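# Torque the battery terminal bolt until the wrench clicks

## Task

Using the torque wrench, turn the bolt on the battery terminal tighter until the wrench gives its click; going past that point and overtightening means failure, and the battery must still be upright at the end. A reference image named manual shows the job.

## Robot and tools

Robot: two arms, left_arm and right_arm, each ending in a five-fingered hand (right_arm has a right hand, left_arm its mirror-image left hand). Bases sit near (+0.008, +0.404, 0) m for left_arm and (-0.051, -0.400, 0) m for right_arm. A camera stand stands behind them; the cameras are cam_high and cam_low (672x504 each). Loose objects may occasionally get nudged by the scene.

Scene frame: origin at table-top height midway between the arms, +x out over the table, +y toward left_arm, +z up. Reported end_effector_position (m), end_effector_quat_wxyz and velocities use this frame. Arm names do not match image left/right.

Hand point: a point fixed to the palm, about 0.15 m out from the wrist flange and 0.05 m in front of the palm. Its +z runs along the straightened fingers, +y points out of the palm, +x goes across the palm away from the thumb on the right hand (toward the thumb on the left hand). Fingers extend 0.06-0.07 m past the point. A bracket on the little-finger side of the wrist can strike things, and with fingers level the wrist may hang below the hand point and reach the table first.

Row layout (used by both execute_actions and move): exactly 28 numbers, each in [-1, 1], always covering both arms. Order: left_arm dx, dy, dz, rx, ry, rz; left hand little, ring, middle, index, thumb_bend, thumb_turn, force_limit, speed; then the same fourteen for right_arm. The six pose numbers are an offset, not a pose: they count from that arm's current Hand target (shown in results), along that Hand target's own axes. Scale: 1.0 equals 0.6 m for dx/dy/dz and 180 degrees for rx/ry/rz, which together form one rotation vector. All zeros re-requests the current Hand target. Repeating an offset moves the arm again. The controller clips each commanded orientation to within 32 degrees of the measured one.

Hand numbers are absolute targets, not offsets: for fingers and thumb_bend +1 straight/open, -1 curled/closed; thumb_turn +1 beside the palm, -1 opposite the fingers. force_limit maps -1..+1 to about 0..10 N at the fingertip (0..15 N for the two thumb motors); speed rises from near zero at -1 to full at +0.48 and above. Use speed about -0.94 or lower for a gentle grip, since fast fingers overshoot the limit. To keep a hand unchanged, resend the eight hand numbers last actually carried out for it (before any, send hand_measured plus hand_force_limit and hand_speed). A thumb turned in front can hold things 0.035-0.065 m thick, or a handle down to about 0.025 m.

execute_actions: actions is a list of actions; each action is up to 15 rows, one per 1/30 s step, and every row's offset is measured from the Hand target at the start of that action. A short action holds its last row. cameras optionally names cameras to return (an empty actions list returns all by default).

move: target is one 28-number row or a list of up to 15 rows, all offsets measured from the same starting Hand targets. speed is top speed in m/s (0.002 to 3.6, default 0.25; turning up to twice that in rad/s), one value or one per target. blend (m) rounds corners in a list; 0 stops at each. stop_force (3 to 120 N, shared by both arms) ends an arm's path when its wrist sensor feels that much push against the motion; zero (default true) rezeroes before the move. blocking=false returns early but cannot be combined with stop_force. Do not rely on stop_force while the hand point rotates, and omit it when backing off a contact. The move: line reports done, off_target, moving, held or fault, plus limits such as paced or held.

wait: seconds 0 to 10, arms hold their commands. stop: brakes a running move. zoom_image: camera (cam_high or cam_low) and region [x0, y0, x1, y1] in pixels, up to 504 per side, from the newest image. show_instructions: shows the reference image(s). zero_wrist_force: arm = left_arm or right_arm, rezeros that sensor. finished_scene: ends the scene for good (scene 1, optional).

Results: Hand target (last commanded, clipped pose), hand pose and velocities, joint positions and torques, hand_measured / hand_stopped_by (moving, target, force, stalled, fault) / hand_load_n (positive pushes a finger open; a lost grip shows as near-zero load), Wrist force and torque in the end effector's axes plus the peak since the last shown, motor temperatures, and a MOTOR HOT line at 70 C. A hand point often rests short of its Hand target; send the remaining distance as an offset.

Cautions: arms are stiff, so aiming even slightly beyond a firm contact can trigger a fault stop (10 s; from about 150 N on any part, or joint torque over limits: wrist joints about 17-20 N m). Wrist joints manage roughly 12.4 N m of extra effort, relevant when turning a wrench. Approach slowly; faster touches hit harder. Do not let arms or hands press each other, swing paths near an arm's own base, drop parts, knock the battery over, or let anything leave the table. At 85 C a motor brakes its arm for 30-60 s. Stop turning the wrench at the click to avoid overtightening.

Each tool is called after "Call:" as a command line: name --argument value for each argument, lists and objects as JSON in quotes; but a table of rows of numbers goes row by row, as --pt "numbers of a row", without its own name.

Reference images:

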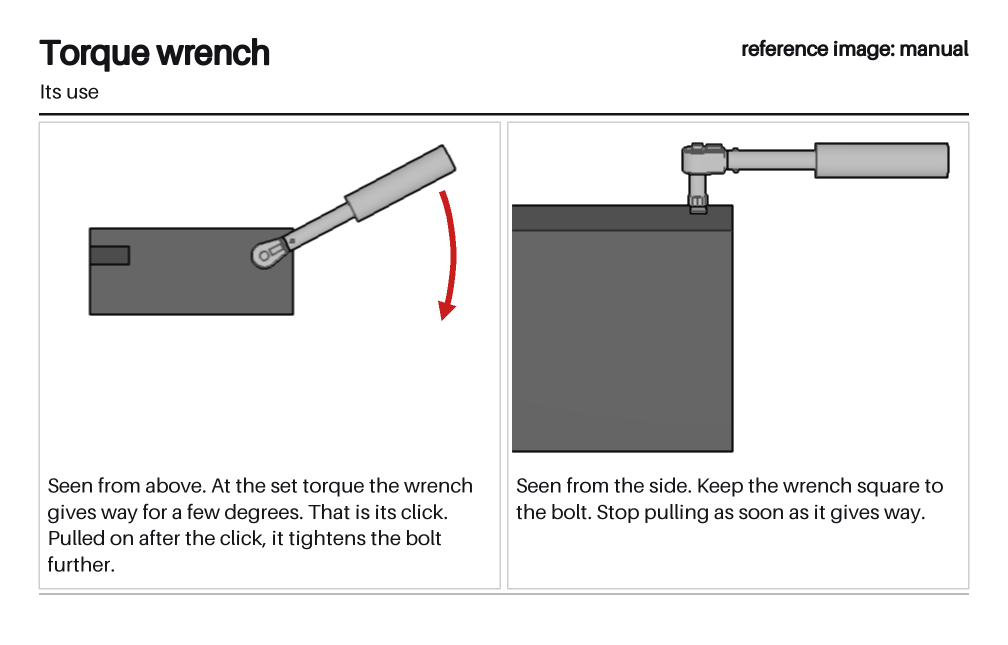

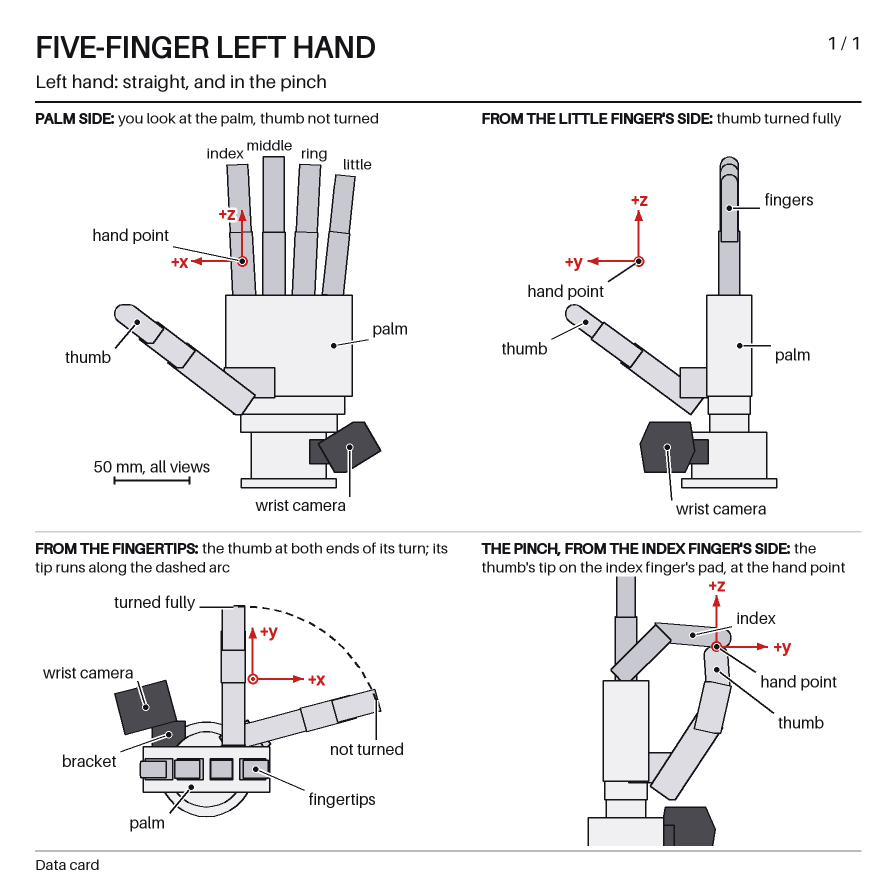

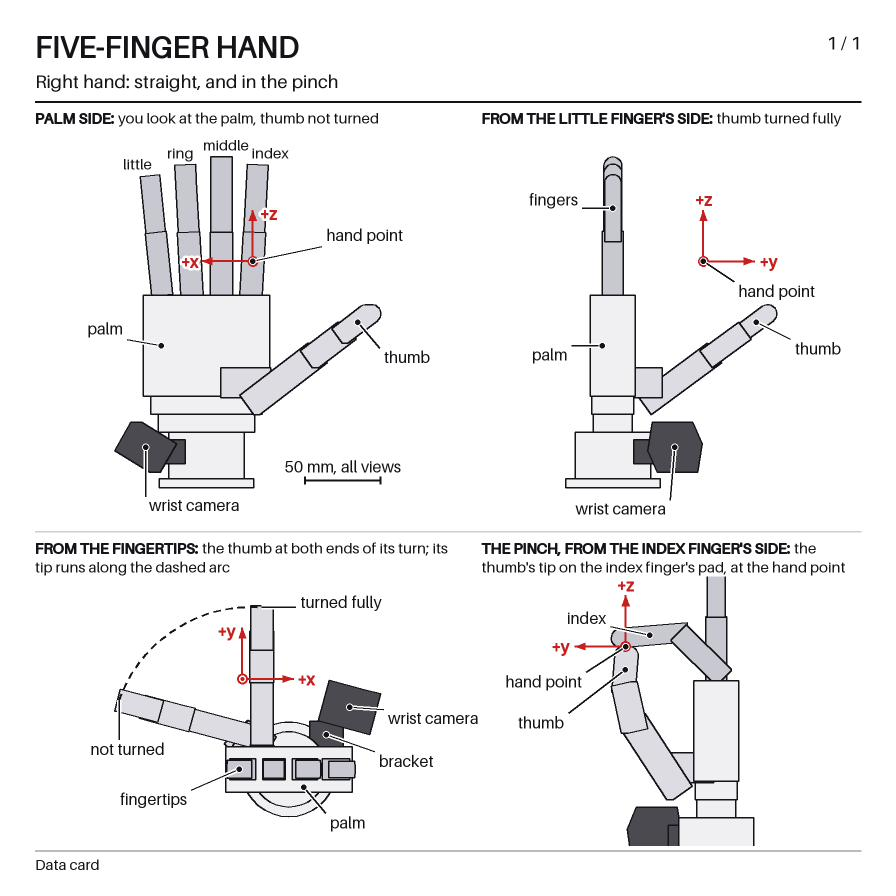

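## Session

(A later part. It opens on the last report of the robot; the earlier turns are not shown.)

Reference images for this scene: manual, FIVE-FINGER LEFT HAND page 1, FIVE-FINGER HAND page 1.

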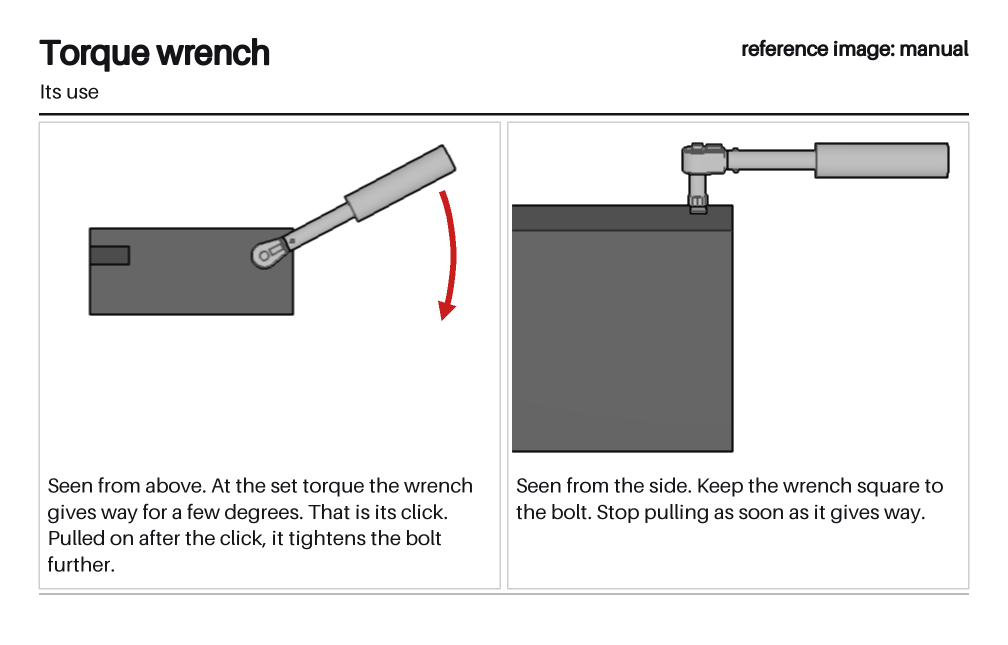

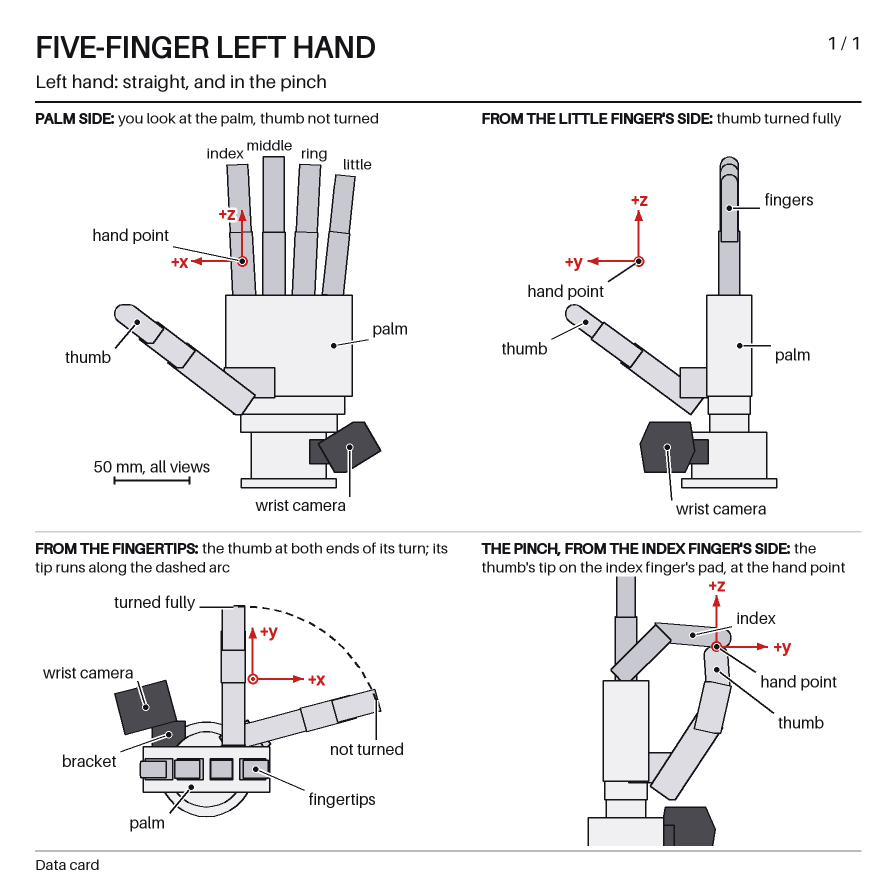

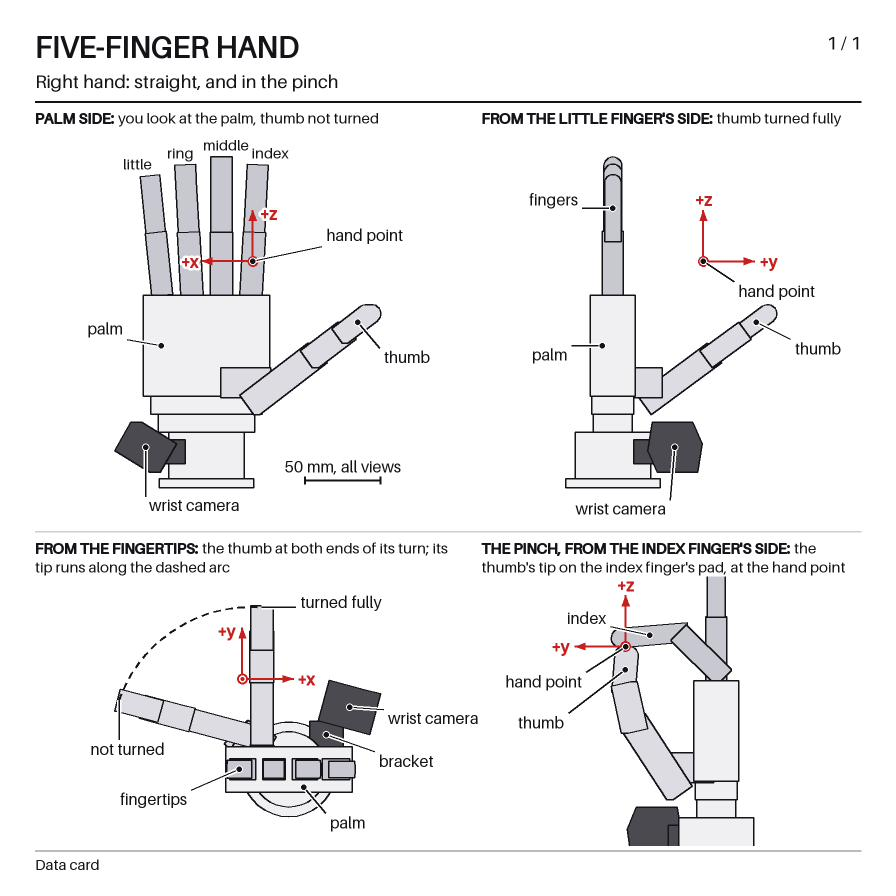

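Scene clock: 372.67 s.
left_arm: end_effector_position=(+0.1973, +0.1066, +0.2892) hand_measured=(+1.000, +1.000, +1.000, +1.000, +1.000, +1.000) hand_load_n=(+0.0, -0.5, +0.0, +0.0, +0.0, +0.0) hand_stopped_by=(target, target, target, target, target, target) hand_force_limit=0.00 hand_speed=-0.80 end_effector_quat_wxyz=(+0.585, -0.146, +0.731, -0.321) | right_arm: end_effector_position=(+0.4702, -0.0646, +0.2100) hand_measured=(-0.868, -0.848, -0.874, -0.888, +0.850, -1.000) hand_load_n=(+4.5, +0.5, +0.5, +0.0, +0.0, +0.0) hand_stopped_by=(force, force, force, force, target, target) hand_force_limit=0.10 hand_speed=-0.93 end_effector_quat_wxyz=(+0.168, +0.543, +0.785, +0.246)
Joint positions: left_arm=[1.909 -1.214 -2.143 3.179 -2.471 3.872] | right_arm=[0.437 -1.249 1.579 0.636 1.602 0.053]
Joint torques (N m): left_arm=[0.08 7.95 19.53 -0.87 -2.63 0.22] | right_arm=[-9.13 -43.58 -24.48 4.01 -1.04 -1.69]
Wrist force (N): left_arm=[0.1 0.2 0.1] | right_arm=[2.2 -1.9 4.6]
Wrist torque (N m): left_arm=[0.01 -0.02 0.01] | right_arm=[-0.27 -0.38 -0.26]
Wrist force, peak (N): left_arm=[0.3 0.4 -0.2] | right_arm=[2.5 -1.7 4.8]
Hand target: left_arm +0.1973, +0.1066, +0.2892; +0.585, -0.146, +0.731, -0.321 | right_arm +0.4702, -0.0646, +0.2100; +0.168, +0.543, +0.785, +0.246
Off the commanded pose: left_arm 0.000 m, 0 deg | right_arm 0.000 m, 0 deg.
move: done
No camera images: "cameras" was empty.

Call:
move --target '[0,0,0,0,0,0,1,1,1,1,1,1,0,-0.8, 0.0008,-0.0004,0.0006,0.0,0,0,-0.95,-0.95,-0.95,-0.95,0.85,-1,0.1,-0.93]' --speed 0.02 --cameras '[]'

Scene clock: 373.60 s.
left_arm: end_effector_position=(+0.1973, +0.1066, +0.2892) hand_measured=(+1.000, +1.000, +1.000, +1.000, +1.000, +1.000) hand_load_n=(+0.0, +0.0, +0.0, +0.0, +0.0, -0.5) hand_stopped_by=(target, target, target, target, target, target) hand_force_limit=0.00 hand_speed=-0.80 end_effector_quat_wxyz=(+0.585, -0.146, +0.731, -0.321) | right_arm: end_effector_position=(+0.4701, -0.0642, +0.2096) hand_measured=(-0.868, -0.848, -0.874, -0.888, +0.850, -1.000) hand_load_n=(+4.0, +0.5, +1.5, +0.5, +0.0, +0.0) hand_stopped_by=(force, force, force, force, target, target) hand_force_limit=0.10 hand_speed=-0.93 end_effector_quat_wxyz=(+0.168, +0.543, +0.785, +0.246)
Joint positions: left_arm=[1.909 -1.214 -2.143 3.179 -2.471 3.872] | right_arm=[0.438 -1.248 1.579 0.636 1.603 0.053]
Joint torques (N m): left_arm=[-0.31 7.74 19.99 -0.77 -2.58 0.19] | right_arm=[9.41 -25.66 -11.1 -1.97 0.8 1.16]
Wrist force (N): left_arm=[0.2 0.1 0.3] | right_arm=[-2.6 0.2 0.2]
Wrist torque (N m): left_arm=[-0.01 -0.02 0.00] | right_arm=[0.09 0.19 -0.23]
Wrist force, peak (N): left_arm=[0.0 0.2 -0.4] | right_arm=[2.5 -2.0 4.9]
Hand target: left_arm +0.1973, +0.1066, +0.2892; +0.585, -0.146, +0.731, -0.321 | right_arm +0.4700, -0.0642, +0.2096; +0.168, +0.543, +0.785, +0.246
Off the commanded pose: left_arm 0.000 m, 0 deg | right_arm 0.000 m, 0 deg.
move: done
No camera images: "cameras" was empty.

Call:
move --target '[-0.1048,-0.017,-0.0227,0.0145,-0.0332,0.2225,1,1,1,1,1,-1,0,0, 0,0,0,0,0,0,-0.95,-0.95,-0.95,-0.95,0.85,-1,0.1,-0.93]' --speed 0.25 --cameras '[]'

Scene clock: 376.43 s.
left_arm: end_effector_position=(+0.2000, +0.1400, +0.3451) hand_measured=(+1.000, +1.000, +1.000, +1.000, +1.000, -1.000) hand_load_n=(+0.0, +0.0, +0.5, +0.0, +0.0, +0.0) hand_stopped_by=(target, target, target, target, target, target) hand_force_limit=0.00 hand_speed=0.00 end_effector_quat_wxyz=(+0.699, +0.110, +0.698, -0.110) | right_arm: end_effector_position=(+0.4700, -0.0642, +0.2096) hand_measured=(-0.868, -0.848, -0.874, -0.888, +0.850, -1.000) hand_load_n=(+4.0, +0.5, +1.5, +0.5, +0.0, +0.0) hand_stopped_by=(force, force, force, force, target, target) hand_force_limit=0.10 hand_speed=-0.93 end_effector_quat_wxyz=(+0.168, +0.543, +0.785, +0.246)
Joint positions: left_arm=[1.849 -1.16 -2.179 3.34 -2.532 4.713] | right_arm=[0.438 -1.248 1.579 0.636 1.603 0.053]
Joint torques (N m): left_arm=[7.46 16.03 10.84 2.2 1.73 2.05] | right_arm=[11.21 -26.05 -9.93 -1.59 0.57 1.28]
Wrist force (N): left_arm=[-0.4 0.9 0.5] | right_arm=[-2.8 0.6 0.0]
Wrist torque (N m): left_arm=[0.17 0.09 -0.15] | right_arm=[0.08 0.21 -0.20]
Wrist force, peak (N): left_arm=[-0.3 1.5 0.4] | right_arm=[-2.9 0.3 -0.1]
Hand target: left_arm +0.2000, +0.1401, +0.3451; +0.699, +0.110, +0.698, -0.110 | right_arm +0.4700, -0.0642, +0.2096; +0.168, +0.543, +0.785, +0.246
Off the commanded pose: left_arm 0.000 m, 0 deg | right_arm 0.000 m, 0 deg.
move: done
No camera images: "cameras" was empty.

Call:
move --pt "0 -0.2052 -0.0388 0.2 0 0 -1 -1 -1 -1 1 -1 0 0 0 0 0 0 0 0 -0.95 -0.95 -0.95 -0.95 0.85 -1 0.1 -0.93" --pt "0 -0.4135 -0.1414 0.4006 0 0 -1 -1 -1 -1 1 -1 0 0 0 0 0 0 0 0 -0.95 -0.95 -0.95 -0.95 0.85 -1 0.1 -0.93" --speed 0.35 --blend 0.03 --cameras '["cam_high"]'

Scene clock: 383.53 s.
left_arm: end_effector_position=(+0.0431, -0.0700, +0.3451) hand_measured=(-1.000, -1.000, -1.000, -1.000, +1.000, -1.000) hand_load_n=(+0.0, +0.0, +0.0, +0.0, +0.0, +0.0) hand_stopped_by=(target, target, target, target, target, target) hand_force_limit=0.00 hand_speed=0.00 end_effector_quat_wxyz=(+0.500, +0.500, +0.500, -0.500) | right_arm: end_effector_position=(+0.4700, -0.0642, +0.2096) hand_measured=(-0.868, -0.848, -0.874, -0.888, +0.850, -1.000) hand_load_n=(+4.0, +1.0, +1.5, +0.5, +0.0, +0.0) hand_stopped_by=(force, force, force, force, target, target) hand_force_limit=0.10 hand_speed=-0.93 end_effector_quat_wxyz=(+0.168, +0.543, +0.785, +0.246)
Joint positions: left_arm=[2.073 -1.064 -2.227 3.293 -1.049 4.713] | right_arm=[0.438 -1.248 1.579 0.636 1.603 0.053]
Joint torques (N m): left_arm=[9.91 -10.54 30.33 2.91 1.82 -1.42] | right_arm=[9.43 -25.81 -10.49 -1.19 0.64 1.3]
Wrist force (N): left_arm=[-0.5 1.4 0.7] | right_arm=[-2.6 0.6 -0.1]
Wrist torque (N m): left_arm=[0.25 0.09 -0.16] | right_arm=[0.09 0.19 -0.18]
Wrist force, peak (N): left_arm=[-0.3 2.4 0.8] | right_arm=[-3.0 0.7 -0.2]
Hand target: left_arm +0.0431, -0.0700, +0.3451; +0.500, +0.500, +0.500, -0.500 | right_arm +0.4700, -0.0642, +0.2096; +0.168, +0.543, +0.785, +0.246
Off the commanded pose: left_arm 0.000 m, 0 deg | right_arm 0.000 m, 0 deg.
move: done
Images, in order (width x height): cam_high 672x504.

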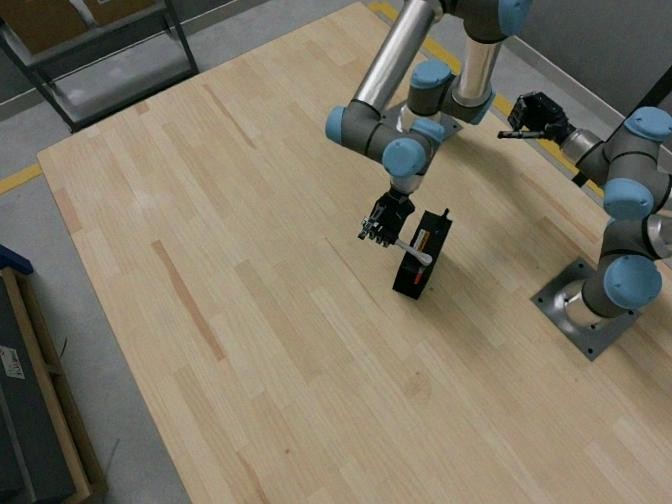

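Call:
move --target '[-0.005,0.1387,-0.021,0.0833,0,0,-1,-1,-1,-1,1,-1,0,0, 0,0,0,0,0,0,-0.95,-0.95,-0.95,-0.95,0.85,-1,0.1,-0.93]' --speed 0.25 --cameras '[]'

Scene clock: 391.77 s.
left_arm: end_effector_position=(+0.1263, -0.0574, +0.3482) hand_measured=(-1.000, -1.000, -1.000, -1.000, +1.000, -1.000) hand_load_n=(+0.0, +0.0, +0.0, +0.0, +0.0, +0.0) hand_stopped_by=(target, target, target, target, target, target) hand_force_limit=0.00 hand_speed=0.00 end_effector_quat_wxyz=(+0.431, +0.561, +0.430, -0.561) | right_arm: end_effector_position=(+0.4700, -0.0642, +0.2096) hand_measured=(-0.868, -0.848, -0.874, -0.888, +0.850, -1.000) hand_load_n=(+4.0, +0.5, +1.5, +0.5, +0.0, +0.0) hand_stopped_by=(force, force, force, force, target, target) hand_force_limit=0.10 hand_speed=-0.93 end_effector_quat_wxyz=(+0.168, +0.543, +0.785, +0.246)
Joint positions: left_arm=[2.691 -1.113 -2.196 3.31 -0.17 4.712] | right_arm=[0.438 -1.248 1.579 0.636 1.603 0.053]
Joint torques (N m): left_arm=[9.57 -10.26 25.34 1.69 1.82 -1.41] | right_arm=[10.21 -26.82 -11.06 -0.9 0.61 1.06]
Wrist force (N): left_arm=[-0.1 1.0 0.2] | right_arm=[-2.9 0.5 0.0]
Wrist torque (N m): left_arm=[0.20 0.03 -0.14] | right_arm=[0.08 0.23 -0.20]
Wrist force, peak (N): left_arm=[-0.1 2.8 -0.3] | right_arm=[-2.9 0.4 0.0]
Hand target: left_arm +0.1263, -0.0574, +0.3481; +0.431, +0.561, +0.430, -0.561 | right_arm +0.4700, -0.0642, +0.2096; +0.168, +0.543, +0.785, +0.246
Off the commanded pose: left_arm 0.000 m, 0 deg | right_arm 0.000 m, 0 deg.
move: done
No camera images: "cameras" was empty.

Call:
move --pt "0 -0.1112 0.013 0.0833 0 0 -1 -1 -1 -1 1 -1 0 0 0 0 0 0 0 0 -0.95 -0.95 -0.95 -0.95 0.85 -1 0.1 -0.93" --pt "0 -0.2222 -0.0033 0.1667 0 0 -1 -1 -1 -1 1 -1 0 0 0 0 0 0 0 0 -0.95 -0.95 -0.95 -0.95 0.85 -1 0.1 -0.93" --speed 0.2 --blend 0.02 --cameras '[]'

Scene clock: 394.20 s.
left_arm: end_effector_position=(-0.0019, -0.0211, +0.3480) hand_measured=(-1.000, -1.000, -1.000, -1.000, +1.000, -1.000) hand_load_n=(+0.0, +0.0, +0.5, +0.0, +0.0, +0.0) hand_stopped_by=(target, target, target, target, target, target) hand_force_limit=0.00 hand_speed=0.00 end_effector_quat_wxyz=(+0.271, +0.653, +0.270, -0.653) | right_arm: end_effector_position=(+0.4700, -0.0642, +0.2096) hand_measured=(-0.868, -0.848, -0.874, -0.888, +0.850, -1.000) hand_load_n=(+4.0, +0.5, +1.5, +0.5, +0.0, +0.0) hand_stopped_by=(force, force, force, force, target, target) hand_force_limit=0.10 hand_speed=-0.93 end_effector_quat_wxyz=(+0.168, +0.543, +0.785, +0.246)
Joint positions: left_arm=[2.683 -1.117 -2.194 3.311 0.346 4.713] | right_arm=[0.438 -1.248 1.579 0.636 1.603 0.053]
Joint torques (N m): left_arm=[-7 11.37 23.76 -1.95 1.8 1.82] | right_arm=[8.81 -27.12 -11.18 -0.8 0.51 1.13]
Wrist force (N): left_arm=[-0.1 1.4 0.4] | right_arm=[-2.6 0.4 0.0]
Wrist torque (N m): left_arm=[0.26 0.05 -0.11] | right_arm=[0.10 0.19 -0.18]
Wrist force, peak (N): left_arm=[0.6 1.9 0.1] | right_arm=[-3.0 0.8 0.0]
Hand target: left_arm -0.0020, -0.0210, +0.3480; +0.271, +0.653, +0.270, -0.653 | right_arm +0.4700, -0.0642, +0.2096; +0.168, +0.543, +0.785, +0.246
Off the commanded pose: left_arm 0.000 m, 0 deg | right_arm 0.000 m, 0 deg.
move: done
No camera images: "cameras" was empty.

Call:
move --target '[0,-0.1855,0.0055,0.1389,0,0,-1,-1,-1,-1,1,-1,0,0, 0,0,0,0,0,0,-0.95,-0.95,-0.95,-0.95,0.85,-1,0.1,-0.93]' --speed 0.25 --cameras '[]'

Scene clock: 396.30 s.
left_arm: end_effector_position=(-0.0830, +0.0553, +0.3479) hand_measured=(-1.000, -1.000, -1.000, -1.000, +1.000, -1.000) hand_load_n=(+0.0, +0.0, +0.0, +0.0, +0.0, +0.0) hand_stopped_by=(target, target, target, target, target, target) hand_force_limit=0.00 hand_speed=0.00 end_effector_quat_wxyz=(+0.123, +0.697, +0.123, -0.696) | right_arm: end_effector_position=(+0.4700, -0.0642, +0.2096) hand_measured=(-0.868, -0.848, -0.874, -0.888, +0.850, -1.000) hand_load_n=(+4.0, +0.5, +1.5, +0.5, +0.0, +0.0) hand_stopped_by=(force, force, force, force, target, target) hand_force_limit=0.10 hand_speed=-0.93 end_effector_quat_wxyz=(+0.168, +0.543, +0.785, +0.246)
Joint positions: left_arm=[2.677 -1.118 -2.193 3.312 0.776 4.713] | right_arm=[0.438 -1.248 1.579 0.636 1.603 0.053]
Joint torques (N m): left_arm=[9.77 11.83 8.44 -2.7 1.76 1.69] | right_arm=[9.61 -26.54 -11.67 -0.59 0.42 1.63]
Wrist force (N): left_arm=[0.0 0.9 0.6] | right_arm=[-2.5 0.4 0.2]
Wrist torque (N m): left_arm=[0.15 0.03 -0.10] | right_arm=[0.06 0.18 -0.19]
Wrist force, peak (N): left_arm=[0.0 1.7 0.4] | right_arm=[-3.0 0.3 0.0]
Hand target: left_arm -0.0830, +0.0553, +0.3479; +0.123, +0.697, +0.123, -0.696 | right_arm +0.4700, -0.0642, +0.2096; +0.168, +0.543, +0.785, +0.246
Off the commanded pose: left_arm 0.000 m, 0 deg | right_arm 0.000 m, 0 deg.
move: done
No camera images: "cameras" was empty.

Call:
move --target '[0.1083,0.049,-0.0467,0.0636,0.1783,0.4071,-1,-1,-1,-1,1,-1,0,0, 0,0,0,0,0,0,-0.95,-0.95,-0.95,-0.95,0.85,-1,0.1,-0.93]' --speed 0.3 --cameras '["cam_high"]'

Scene clock: 399.67 s.
left_arm: end_effector_position=(-0.0466, +0.0373, +0.2830) hand_measured=(-1.000, -1.000, -1.000, -1.000, +1.000, -1.000) hand_load_n=(+0.5, +0.0, +0.0, -0.5, +0.0, +0.0) hand_stopped_by=(target, target, target, target, target, target) hand_force_limit=0.00 hand_speed=0.00 end_effector_quat_wxyz=(+0.407, +0.793, -0.348, -0.290) | right_arm: end_effector_position=(+0.4700, -0.0642, +0.2096) hand_measured=(-0.868, -0.848, -0.874, -0.888, +0.850, -1.000) hand_load_n=(+4.0, +0.5, +1.0, +0.5, +0.0, +0.0) hand_stopped_by=(force, force, force, force, target, target) hand_force_limit=0.10 hand_speed=-0.93 end_effector_quat_wxyz=(+0.168, +0.543, +0.785, +0.246)
Joint positions: left_arm=[2.699 -0.94 -2.389 4.119 0.781 5.456] | right_arm=[0.438 -1.248 1.579 0.636 1.603 0.053]
Joint torques (N m): left_arm=[9.54 7.73 10.27 2.32 -3.52 2.02] | right_arm=[10.23 -26.13 -13.47 -0.23 0.44 1.12]
Wrist force (N): left_arm=[0.5 2.1 0.3] | right_arm=[-2.7 0.5 -0.1]
Wrist torque (N m): left_arm=[0.40 -0.10 -0.12] | right_arm=[0.08 0.21 -0.19]
Wrist force, peak (N): left_arm=[0.6 2.4 0.4] | right_arm=[-3.0 0.4 0.1]
Hand target: left_arm -0.0466, +0.0373, +0.2830; +0.407, +0.793, -0.348, -0.290 | right_arm +0.4700, -0.0642, +0.2096; +0.168, +0.543, +0.785, +0.246
Off the commanded pose: left_arm 0.000 m, 0 deg | right_arm 0.000 m, 0 deg.
move: done
Images, in order (width x height): cam_high 672x504.

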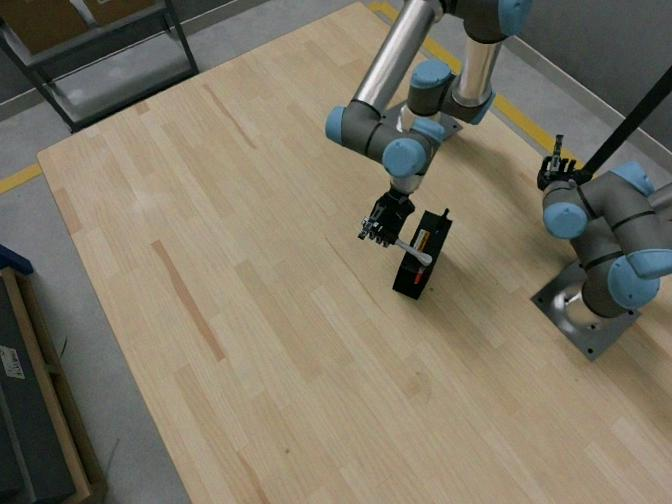

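Call:
zoom_image --camera "cam_high" --region '[380, 200, 460, 310]'

Call:
zoom_image --camera "cam_high" --region '[420, 200, 455, 235]'

Call:
zoom_image --camera "cam_high" --region '[385, 265, 430, 305]'

Scaled by 4.582 from the camera's 672x504 image, which has a finer 960x720 frame.

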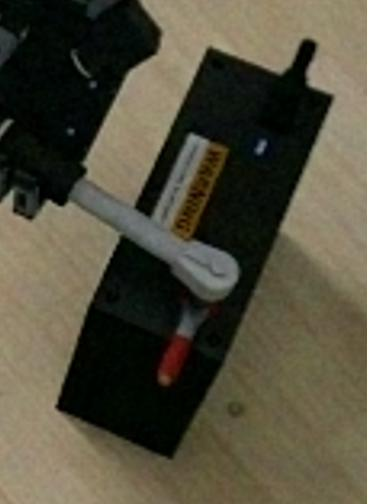

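Scaled by 14.400 from the camera's 672x504 image, which has a finer 960x720 frame.

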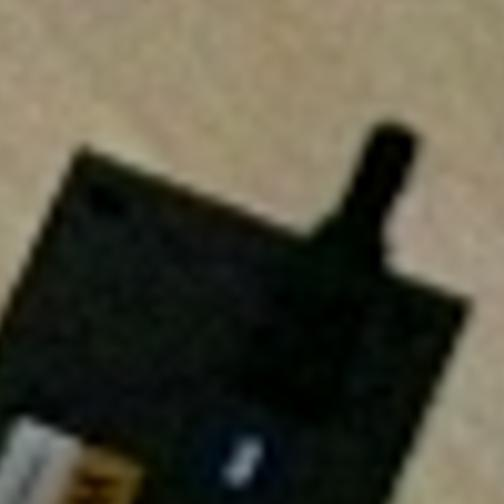

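Scaled by 11.200 from the camera's 672x504 image, which has a finer 960x720 frame.

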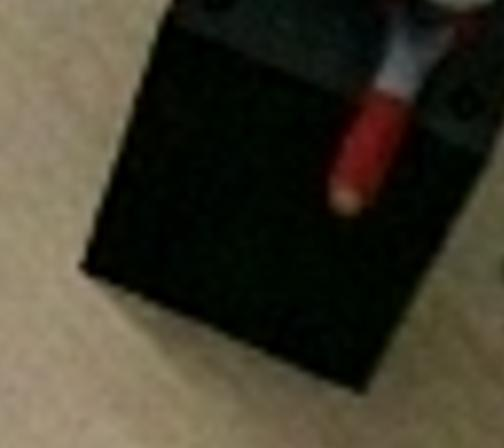

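Call:
move --target '[0.1647,-0.1703,-0.0702,0.1703,0.0714,0.4351,-1,-1,-1,-1,1,-1,0,0, 0,0,0,0,0,0,-0.95,-0.95,-0.95,-0.95,0.85,-1,0.1,-0.93]' --speed 0.3 --cameras '["cam_high","cam_low"]'

Scene clock: 405.77 s.
left_arm: end_effector_position=(+0.0748, +0.0204, +0.2001) hand_measured=(-1.000, -1.000, -1.000, -1.000, +1.000, -1.000) hand_load_n=(+0.0, +0.0, +0.0, +0.0, +0.0, +0.0) hand_stopped_by=(target, target, target, target, target, target) hand_force_limit=0.00 hand_speed=0.00 end_effector_quat_wxyz=(-0.308, -0.514, +0.774, -0.204) | right_arm: end_effector_position=(+0.4700, -0.0642, +0.2096) hand_measured=(-0.868, -0.848, -0.874, -0.888, +0.850, -1.000) hand_load_n=(+4.0, +0.5, +1.5, +0.5, +0.0, +0.0) hand_stopped_by=(force, force, force, force, target, target) hand_force_limit=0.10 hand_speed=-0.93 end_effector_quat_wxyz=(+0.168, +0.543, +0.785, +0.246)
Joint positions: left_arm=[2.723 -1.156 -2.494 5.221 0.814 6.282] | right_arm=[0.438 -1.248 1.579 0.636 1.603 0.053]
Joint torques (N m): left_arm=[-10.56 -8.44 9.94 4.09 -3.74 1.95] | right_arm=[8.47 -27.28 -12.53 0.11 0.24 1.33]
Wrist force (N): left_arm=[1.4 0.7 -1.1] | right_arm=[-2.7 0.2 0.2]
Wrist torque (N m): left_arm=[0.27 -0.32 0.02] | right_arm=[0.05 0.20 -0.19]
Wrist force, peak (N): left_arm=[1.7 1.3 -1.3] | right_arm=[-3.1 0.3 0.0]
Hand target: left_arm +0.0753, +0.0215, +0.2001; -0.323, -0.496, +0.779, -0.206 | right_arm +0.4700, -0.0642, +0.2096; +0.168, +0.543, +0.785, +0.246
Off the commanded pose: left_arm 0.001 m, 3 deg | right_arm 0.000 m, 0 deg.
joint sent to its limit (left arm) — joint 6 (wrist 3), upper limit. The joint targets are off in orientation, not in position.
move: off_target (left_arm)

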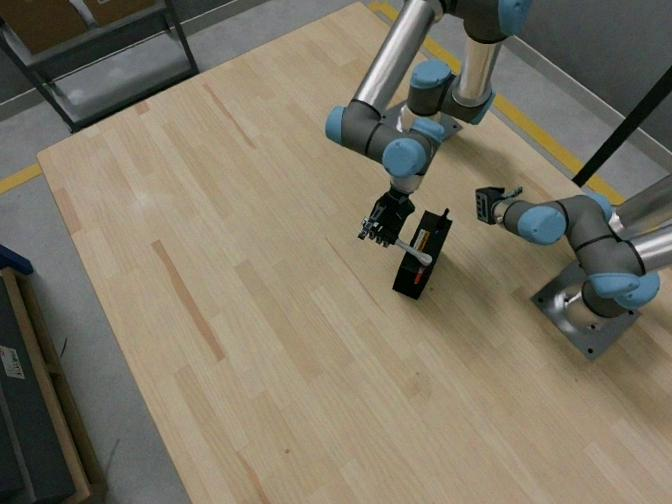

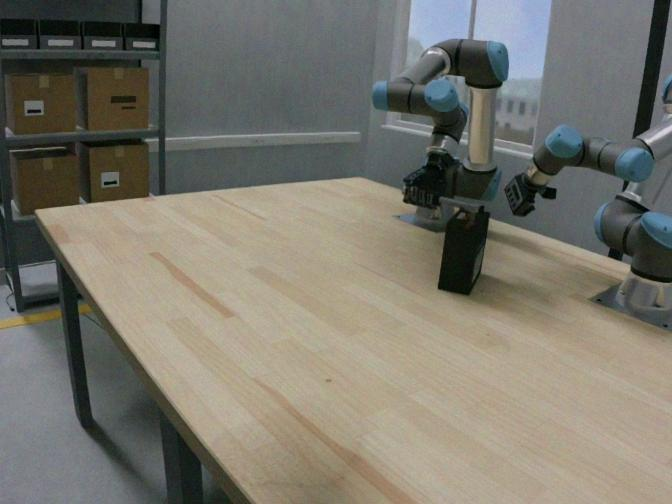

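Call:
move --target '[-0.049,-0.0232,0.078,0,0,-0.0444,-1,-1,-1,-1,1,-1,0,0, 0,0,0,0,0,0,-0.95,-0.95,-0.95,-0.95,0.85,-1,0.1,-0.93]' --speed 0.15 --cameras '["cam_high","cam_low"]'

Call:
zoom_image --camera "cam_high" --region '[410, 170, 550, 270]'

Scene clock: 408.23 s.
left_arm: end_effector_position=(+0.0827, +0.0045, +0.1462) hand_measured=(-1.000, -1.000, -1.000, -1.000, +1.000, -1.000) hand_load_n=(+0.0, +0.0, +0.0, +0.0, +0.0, +0.0) hand_stopped_by=(target, target, target, target, target, target) hand_force_limit=0.00 hand_speed=0.00 end_effector_quat_wxyz=(-0.336, -0.549, +0.743, -0.183) | right_arm: end_effector_position=(+0.4700, -0.0642, +0.2096) hand_measured=(-0.868, -0.848, -0.874, -0.888, +0.850, -1.000) hand_load_n=(+4.0, +0.5, +1.5, +0.5, +0.0, +0.0) hand_stopped_by=(force, force, force, force, target, target) hand_force_limit=0.10 hand_speed=-0.93 end_effector_quat_wxyz=(+0.168, +0.543, +0.785, +0.246)
Joint positions: left_arm=[2.711 -1.371 -2.569 5.487 0.785 6.179] | right_arm=[0.438 -1.248 1.579 0.636 1.603 0.053]
Joint torques (N m): left_arm=[-11.3 -3.61 6.21 3.84 -3.77 -1.79] | right_arm=[8.72 -25.94 -13.02 0.28 0.34 1.08]
Wrist force (N): left_arm=[1.5 0.8 -1.3] | right_arm=[-2.5 0.4 0.1]
Wrist torque (N m): left_arm=[0.27 -0.30 0.20] | right_arm=[0.09 0.17 -0.18]
Wrist force, peak (N): left_arm=[2.1 1.1 -2.1] | right_arm=[-2.9 0.3 -0.1]
Hand target: left_arm +0.0827, +0.0045, +0.1462; -0.336, -0.549, +0.743, -0.183 | right_arm +0.4700, -0.0642, +0.2096; +0.168, +0.543, +0.785, +0.246
Off the commanded pose: left_arm 0.000 m, 0 deg | right_arm 0.000 m, 0 deg.
move: done

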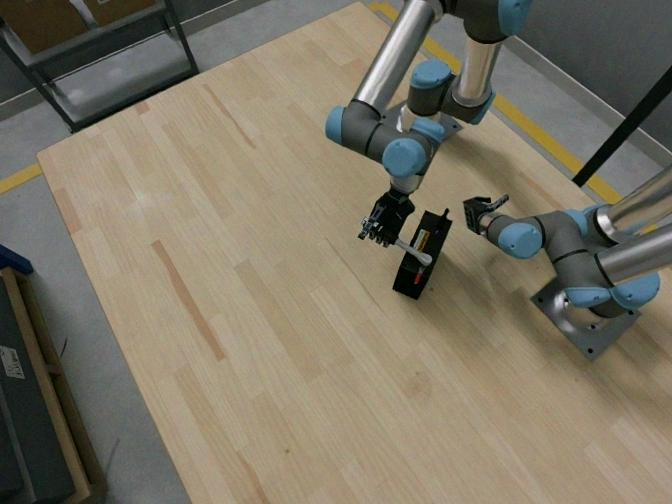

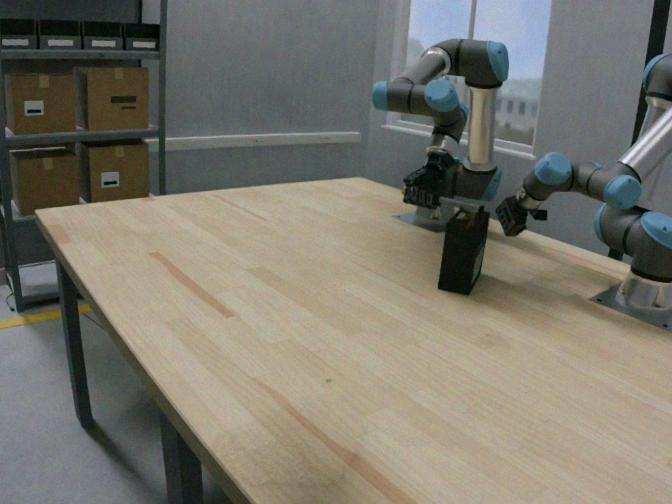

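Scaled by 3.600 from the camera's 672x504 image, which has a finer 960x720 frame.

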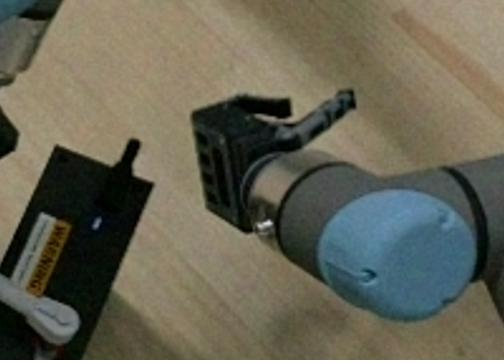

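Call:
move --target '[0,-0.065,0,0,0,0,-1,-1,-1,-1,1,-1,0,0, 0,0,0,0,0,0,-0.95,-0.95,-0.95,-0.95,0.85,-1,0.1,-0.93]' --speed 0.1 --cameras '["cam_high"]'

Call:
zoom_image --camera "cam_high" --region '[410, 190, 500, 260]'

Call:
zero_wrist_force --arm "left_arm"

Scene clock: 409.50 s.
left_arm: end_effector_position=(+0.1193, -0.0083, +0.1424) hand_measured=(-1.000, -1.000, -1.000, -1.000, +1.000, -1.000) hand_load_n=(+0.0, +0.0, +0.0, +0.0, +0.0, -0.5) hand_stopped_by=(target, target, target, target, target, target) hand_force_limit=0.00 hand_speed=0.00 end_effector_quat_wxyz=(-0.336, -0.549, +0.743, -0.183) | right_arm: end_effector_position=(+0.4700, -0.0642, +0.2096) hand_measured=(-0.868, -0.848, -0.874, -0.888, +0.850, -1.000) hand_load_n=(+4.0, +0.5, +1.5, +0.5, +0.0, +0.0) hand_stopped_by=(force, force, force, force, target, target) hand_force_limit=0.10 hand_speed=-0.93 end_effector_quat_wxyz=(+0.168, +0.543, +0.785, +0.246)
Joint positions: left_arm=[2.719 -1.485 -2.492 5.515 0.785 6.191] | right_arm=[0.438 -1.248 1.579 0.636 1.603 0.053]
Joint torques (N m): left_arm=[-10.89 1.09 25.5 3.7 -0.18 -1.46] | right_arm=[8.64 -25.98 -12.71 0.36 0.16 1]
Wrist force (N): left_arm=[1.0 0.9 -1.1] | right_arm=[-2.8 0.4 -0.2]
Wrist torque (N m): left_arm=[0.29 -0.22 0.09] | right_arm=[0.09 0.22 -0.20]
Wrist force, peak (N): left_arm=[1.7 1.4 -1.6] | right_arm=[-2.9 0.5 0.0]
Hand target: left_arm +0.1193, -0.0084, +0.1424; -0.336, -0.549, +0.743, -0.183 | right_arm +0.4700, -0.0642, +0.2096; +0.168, +0.543, +0.785, +0.246
Off the commanded pose: left_arm 0.000 m, 0 deg | right_arm 0.000 m, 0 deg.
move: done
Images, in order (width x height): cam_high 672x504.

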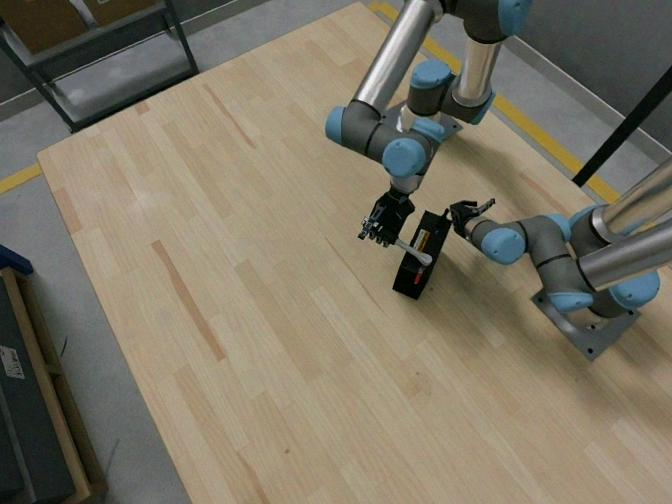

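Scaled by 5.600 from the camera's 672x504 image, which has a finer 960x720 frame.

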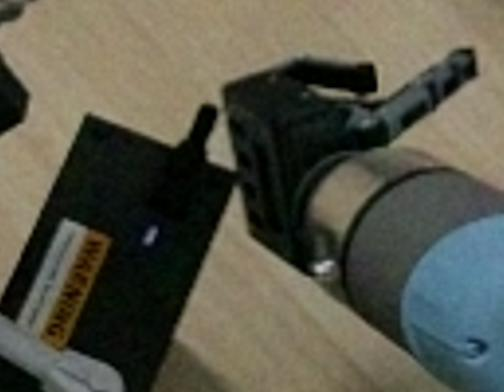

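Wrist force sensor zeroed.

Call:
move --target '[0,-0.03,0,0,0,0,-1,-1,-1,-1,1,-1,0,0, 0,0,0,0,0,0,-0.95,-0.95,-0.95,-0.95,0.85,-1,0.1,-0.93]' --speed 0.01 --stop_force 3 --cameras '["cam_high"]'

Call:
zoom_image --camera "cam_high" --region '[410, 190, 500, 260]'

Scene clock: 412.23 s.
left_arm: end_effector_position=(+0.1310, -0.0124, +0.1412) hand_measured=(-1.000, -1.000, -1.000, -1.000, +1.000, -1.000) hand_load_n=(+0.0, +0.0, +0.0, +0.0, +0.0, +0.0) hand_stopped_by=(target, target, target, target, target, target) hand_force_limit=0.00 hand_speed=0.00 end_effector_quat_wxyz=(-0.336, -0.549, +0.743, -0.183) | right_arm: end_effector_position=(+0.4700, -0.0642, +0.2096) hand_measured=(-0.868, -0.848, -0.874, -0.888, +0.850, -1.000) hand_load_n=(+4.0, +0.5, +1.5, +0.5, +0.0, +0.0) hand_stopped_by=(force, force, force, force, target, target) hand_force_limit=0.10 hand_speed=-0.93 end_effector_quat_wxyz=(+0.168, +0.543, +0.785, +0.246)
Joint positions: left_arm=[2.722 -1.519 -2.466 5.52 0.785 6.194] | right_arm=[0.438 -1.248 1.579 0.636 1.603 0.053]
Joint torques (N m): left_arm=[-8.57 26.49 7.08 0.66 -0.09 -1.55] | right_arm=[8.54 -25.67 -12.6 0.46 0.25 1.01]
Wrist force (N, zeroed by zero_wrist_force on left_arm): left_arm=[0.3 2.5 0.0] | right_arm=[-2.7 0.3 0.1]
Wrist torque (N m, zeroed by zero_wrist_force on left_arm): left_arm=[0.23 -0.06 -0.09] | right_arm=[0.09 0.21 -0.19]
Wrist force, peak (N, zeroed by zero_wrist_force on left_arm): left_arm=[0.4 5.6 -0.5] | right_arm=[-3.0 0.6 0.1]
Hand target: left_arm +0.1309, -0.0124, +0.1412; -0.336, -0.549, +0.743, -0.183 (not the last commanded pose) | right_arm +0.4700, -0.0642, +0.2096; +0.168, +0.543, +0.785, +0.246
Off the commanded pose: left_arm 0.006 m, 0 deg | right_arm 0.000 m, 0 deg.
move: contact (left_arm)
Images, in order (width x height): cam_high 672x504.

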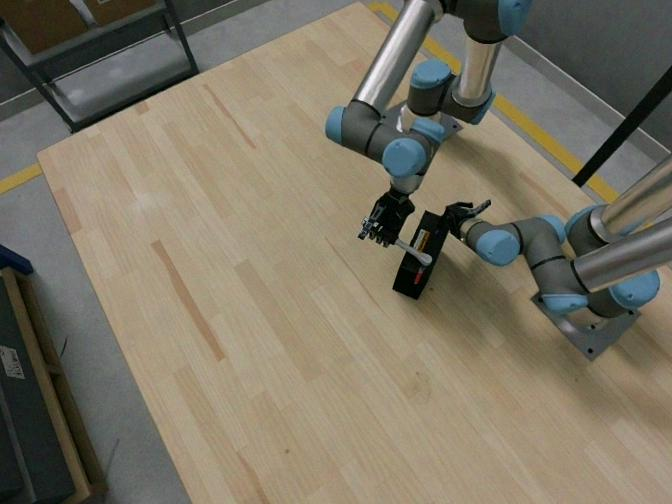

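Scaled by 5.600 from the camera's 672x504 image, which has a finer 960x720 frame.

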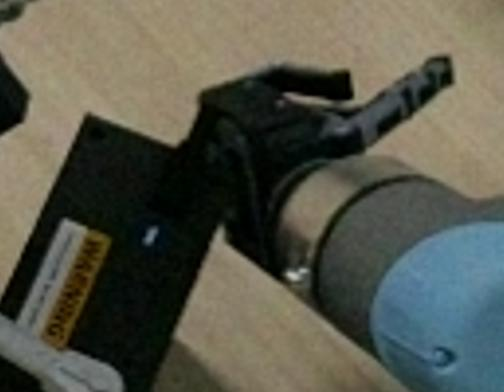

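Call:
move --target '[0.0152,0.0122,-0.0153,0,0,0,-1,-1,-1,-1,1,-1,0,0, 0,0,0,0,0,0,-0.95,-0.95,-0.95,-0.95,0.85,-1,0.1,-0.93]' --speed 0.05 --cameras '[]'

Call:
move --target '[0,-0.03,0,0,0,0,-1,-1,-1,-1,1,-1,0,0, 0,0,0,0,0,0,-0.95,-0.95,-0.95,-0.95,0.85,-1,0.1,-0.93]' --speed 0.01 --stop_force 4 --cameras '["cam_high"]'

Call:
zoom_image --camera "cam_high" --region '[410, 190, 500, 260]'

Scene clock: 414.83 s.
left_arm: end_effector_position=(+0.1252, -0.0105, +0.1547) hand_measured=(-1.000, -1.000, -1.000, -1.000, +1.000, -1.000) hand_load_n=(+0.0, +0.5, +0.0, +0.0, +0.0, +0.0) hand_stopped_by=(target, target, target, target, target, target) hand_force_limit=0.00 hand_speed=0.00 end_effector_quat_wxyz=(-0.336, -0.549, +0.743, -0.183) | right_arm: end_effector_position=(+0.4700, -0.0642, +0.2096) hand_measured=(-0.868, -0.848, -0.874, -0.888, +0.850, -1.000) hand_load_n=(+4.0, +0.5, +1.5, +0.5, -0.5, +0.0) hand_stopped_by=(force, force, force, force, target, target) hand_force_limit=0.10 hand_speed=-0.93 end_effector_quat_wxyz=(+0.168, +0.543, +0.785, +0.246)
Joint positions: left_arm=[2.72 -1.467 -2.461 5.465 0.785 6.193] | right_arm=[0.438 -1.248 1.579 0.636 1.603 0.053]
Joint torques (N m): left_arm=[6.05 25.75 26.34 0.34 -3.73 1.67] | right_arm=[8.16 -26.14 -12.2 0.57 0.05 1.17]
Wrist force (N, zeroed by zero_wrist_force on left_arm): left_arm=[0.4 0.0 -0.2] | right_arm=[-2.5 0.4 -0.2]
Wrist torque (N m, zeroed by zero_wrist_force on left_arm): left_arm=[0.03 -0.07 -0.09] | right_arm=[0.08 0.18 -0.17]
Wrist force, peak (N, zeroed by zero_wrist_force on left_arm): left_arm=[0.3 3.0 -0.2] | right_arm=[-3.0 0.6 -0.2]
Hand target: left_arm +0.1253, -0.0104, +0.1548; -0.336, -0.549, +0.743, -0.183 | right_arm +0.4700, -0.0642, +0.2096; +0.168, +0.543, +0.785, +0.246
Off the commanded pose: left_arm 0.000 m, 0 deg | right_arm 0.000 m, 0 deg.
move: done
No camera images: "cameras" was empty.

Scene clock: 416.67 s.
left_arm: end_effector_position=(+0.1325, -0.0130, +0.1540) hand_measured=(-1.000, -1.000, -1.000, -1.000, +1.000, -1.000) hand_load_n=(+0.0, +0.0, +0.0, +0.0, +0.0, +0.0) hand_stopped_by=(target, target, target, target, target, target) hand_force_limit=0.00 hand_speed=0.00 end_effector_quat_wxyz=(-0.336, -0.549, +0.743, -0.183) | right_arm: end_effector_position=(+0.4700, -0.0642, +0.2096) hand_measured=(-0.868, -0.848, -0.874, -0.888, +0.850, -1.000) hand_load_n=(+4.0, +0.5, +1.5, +0.5, -0.5, +0.0) hand_stopped_by=(force, force, force, force, target, target) hand_force_limit=0.10 hand_speed=-0.93 end_effector_quat_wxyz=(+0.168, +0.543, +0.785, +0.246)
Joint positions: left_arm=[2.722 -1.488 -2.446 5.468 0.785 6.195] | right_arm=[0.438 -1.248 1.579 0.636 1.603 0.053]
Joint torques (N m): left_arm=[-7.05 24.97 6.66 0.54 -1.23 -1.34] | right_arm=[7.82 -26.51 -12.36 0.73 0.19 1.09]
Wrist force (N, zeroed by zero_wrist_force on left_arm): left_arm=[0.1 3.6 -0.2] | right_arm=[-2.7 0.4 -0.1]
Wrist torque (N m, zeroed by zero_wrist_force on left_arm): left_arm=[0.25 -0.04 -0.13] | right_arm=[0.08 0.21 -0.19]
Wrist force, peak (N, zeroed by zero_wrist_force on left_arm): left_arm=[0.0 7.5 -0.8] | right_arm=[-2.9 0.5 -0.3]
Hand target: left_arm +0.1325, -0.0130, +0.1540; -0.336, -0.549, +0.743, -0.183 (not the last commanded pose) | right_arm +0.4700, -0.0642, +0.2096; +0.168, +0.543, +0.785, +0.246
Off the commanded pose: left_arm 0.010 m, 0 deg | right_arm 0.000 m, 0 deg.
move: contact (left_arm)
Images, in order (width x height): cam_high 672x504.

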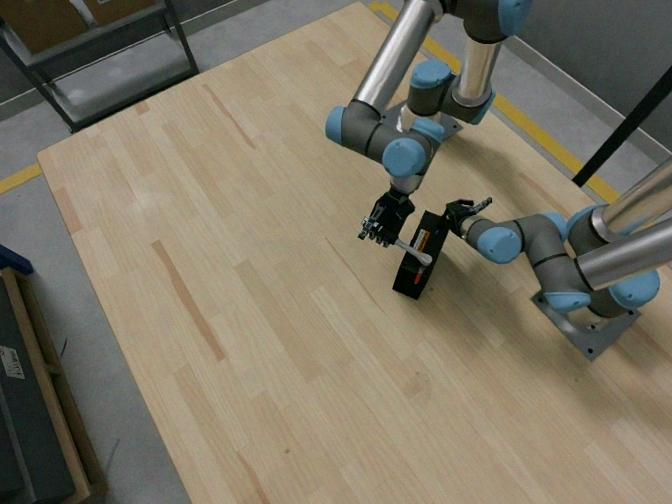

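Scaled by 5.600 from the camera's 672x504 image, which has a finer 960x720 frame.

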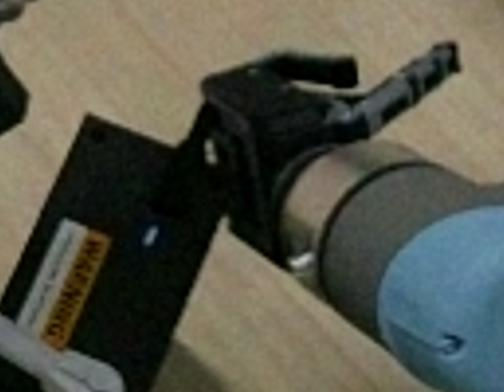

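Call:
move --target '[0,0,0,0,0,0,-1,-1,-1,-1,1,-1,0,0, 0,0,0,0,0,0,-1,-1,-1,-1,0.85,-1,0.3,-0.93]' --speed 0.02 --cameras '[]'

Scene clock: 426.87 s.
left_arm: end_effector_position=(+0.1325, -0.0130, +0.1540) hand_measured=(-1.000, -1.000, -1.000, -1.000, +1.000, -1.000) hand_load_n=(+0.0, +0.0, +0.0, +0.0, +0.0, +0.0) hand_stopped_by=(target, target, target, target, target, target) hand_force_limit=0.00 hand_speed=0.00 end_effector_quat_wxyz=(-0.336, -0.549, +0.743, -0.183) | right_arm: end_effector_position=(+0.4700, -0.0642, +0.2096) hand_measured=(-0.884, -0.878, -0.898, -0.912, +0.850, -1.000) hand_load_n=(+6.0, +7.0, +7.0, +6.5, +0.0, +0.0) hand_stopped_by=(force, force, force, force, target, target) hand_force_limit=0.30 hand_speed=-0.93 end_effector_quat_wxyz=(+0.168, +0.543, +0.785, +0.246)
Joint positions: left_arm=[2.722 -1.488 -2.446 5.468 0.785 6.195] | right_arm=[0.438 -1.248 1.579 0.636 1.603 0.053]
Joint torques (N m): left_arm=[-9.88 25.57 7.83 0.65 -1.37 -1.42] | right_arm=[8.11 -28.02 -13.38 1.41 0.11 1.05]
Wrist force (N, zeroed by zero_wrist_force on left_arm): left_arm=[0.0 3.7 -0.6] | right_arm=[-3.0 -4.2 -0.7]
Wrist torque (N m, zeroed by zero_wrist_force on left_arm): left_arm=[0.28 -0.02 -0.15] | right_arm=[0.00 0.28 -0.70]
Wrist force, peak (N, zeroed by zero_wrist_force on left_arm): left_arm=[-0.1 4.1 0.0] | right_arm=[-3.2 -4.4 -1.0]
Hand target: left_arm +0.1325, -0.0130, +0.1540; -0.336, -0.549, +0.743, -0.183 | right_arm +0.4700, -0.0642, +0.2096; +0.168, +0.543, +0.785, +0.246
Off the commanded pose: left_arm 0.000 m, 0 deg | right_arm 0.000 m, 0 deg.
move: done
No camera images: "cameras" was empty.

Call:
move --target '[0,0,0,0,0,0,-1,-1,-1,-1,1,-1,0,0, -0.0023,-0.0084,-0.0058,0,-0.0063,0.0091,-1,-1,-1,-1,0.85,-1,0.3,-0.93]' --speed 0.02 --cameras '[]'

Scene clock: 429.43 s.
left_arm: end_effector_position=(+0.1325, -0.0130, +0.1540) hand_measured=(-1.000, -1.000, -1.000, -1.000, +1.000, -1.000) hand_load_n=(+0.0, +0.0, +0.0, +0.0, +0.0, +0.0) hand_stopped_by=(target, target, target, target, target, target) hand_force_limit=0.00 hand_speed=0.00 end_effector_quat_wxyz=(-0.336, -0.549, +0.743, -0.183) | right_arm: end_effector_position=(+0.4648, -0.0676, +0.2096) hand_measured=(-0.884, -0.878, -0.898, -0.912, +0.850, -1.000) hand_load_n=(+6.0, +7.0, +7.0, +6.0, +0.0, +0.0) hand_stopped_by=(force, force, force, force, target, target) hand_force_limit=0.30 hand_speed=-0.93 end_effector_quat_wxyz=(+0.172, +0.556, +0.776, +0.243)
Joint positions: left_arm=[2.722 -1.488 -2.446 5.468 0.785 6.195] | right_arm=[0.451 -1.254 1.588 0.635 1.63 0.093]
Joint torques (N m): left_arm=[-9.42 25.12 8.41 0.47 -1.06 -1.46] | right_arm=[11.28 -42.11 -9.45 -0.47 0.63 2]
Wrist force (N, zeroed by zero_wrist_force on left_arm): left_arm=[-0.4 5.3 -0.9] | right_arm=[-1.9 4.0 6.5]
Wrist torque (N m, zeroed by zero_wrist_force on left_arm): left_arm=[0.43 -0.03 -0.19] | right_arm=[-0.11 -0.17 -0.19]
Wrist force, peak (N, zeroed by zero_wrist_force on left_arm): left_arm=[-0.3 5.5 -0.6] | right_arm=[-1.6 4.0 6.7]
Hand target: left_arm +0.1325, -0.0130, +0.1540; -0.336, -0.549, +0.743, -0.183 | right_arm +0.4648, -0.0676, +0.2096; +0.172, +0.556, +0.776, +0.243
Off the commanded pose: left_arm 0.000 m, 0 deg | right_arm 0.000 m, 0 deg.
move: done
No camera images: "cameras" was empty.

Call:
move --target '[0,0,0,0,0,0,-1,-1,-1,-1,1,-1,0,0, -0.0023,-0.0077,-0.0053,0,-0.0063,0.0091,-1,-1,-1,-1,0.85,-1,0.3,-0.93]' --speed 0.02 --cameras '[]'

Scene clock: 430.90 s.
left_arm: end_effector_position=(+0.1325, -0.0130, +0.1540) hand_measured=(-1.000, -1.000, -1.000, -1.000, +1.000, -1.000) hand_load_n=(+0.0, +0.0, +0.0, +0.0, +0.0, +0.0) hand_stopped_by=(target, target, target, target, target, target) hand_force_limit=0.00 hand_speed=0.00 end_effector_quat_wxyz=(-0.336, -0.549, +0.743, -0.183) | right_arm: end_effector_position=(+0.4599, -0.0707, +0.2095) hand_measured=(-0.884, -0.878, -0.898, -0.912, +0.850, -1.000) hand_load_n=(+6.0, +7.0, +7.0, +6.5, +0.0, +0.0) hand_stopped_by=(force, force, force, force, target, target) hand_force_limit=0.30 hand_speed=-0.93 end_effector_quat_wxyz=(+0.176, +0.570, +0.766, +0.240)
Joint positions: left_arm=[2.722 -1.488 -2.446 5.468 0.785 6.195] | right_arm=[0.465 -1.258 1.593 0.636 1.658 0.133]
Joint torques (N m): left_arm=[-8.26 25.85 10.76 0.86 -1.17 -1.43] | right_arm=[10.85 -42.89 -9.92 4.33 0.89 2.76]
Wrist force (N, zeroed by zero_wrist_force on left_arm): left_arm=[-1.1 6.3 -1.5] | right_arm=[-3.2 1.2 6.2]
Wrist torque (N m, zeroed by zero_wrist_force on left_arm): left_arm=[0.54 0.00 -0.24] | right_arm=[-0.13 0.08 -0.84]
Wrist force, peak (N, zeroed by zero_wrist_force on left_arm): left_arm=[-1.1 6.3 -1.5] | right_arm=[-2.0 4.2 6.8]
Hand target: left_arm +0.1325, -0.0130, +0.1540; -0.336, -0.549, +0.743, -0.183 | right_arm +0.4599, -0.0707, +0.2095; +0.176, +0.570, +0.766, +0.240
Off the commanded pose: left_arm 0.000 m, 0 deg | right_arm 0.000 m, 0 deg.
move: done
No camera images: "cameras" was empty.


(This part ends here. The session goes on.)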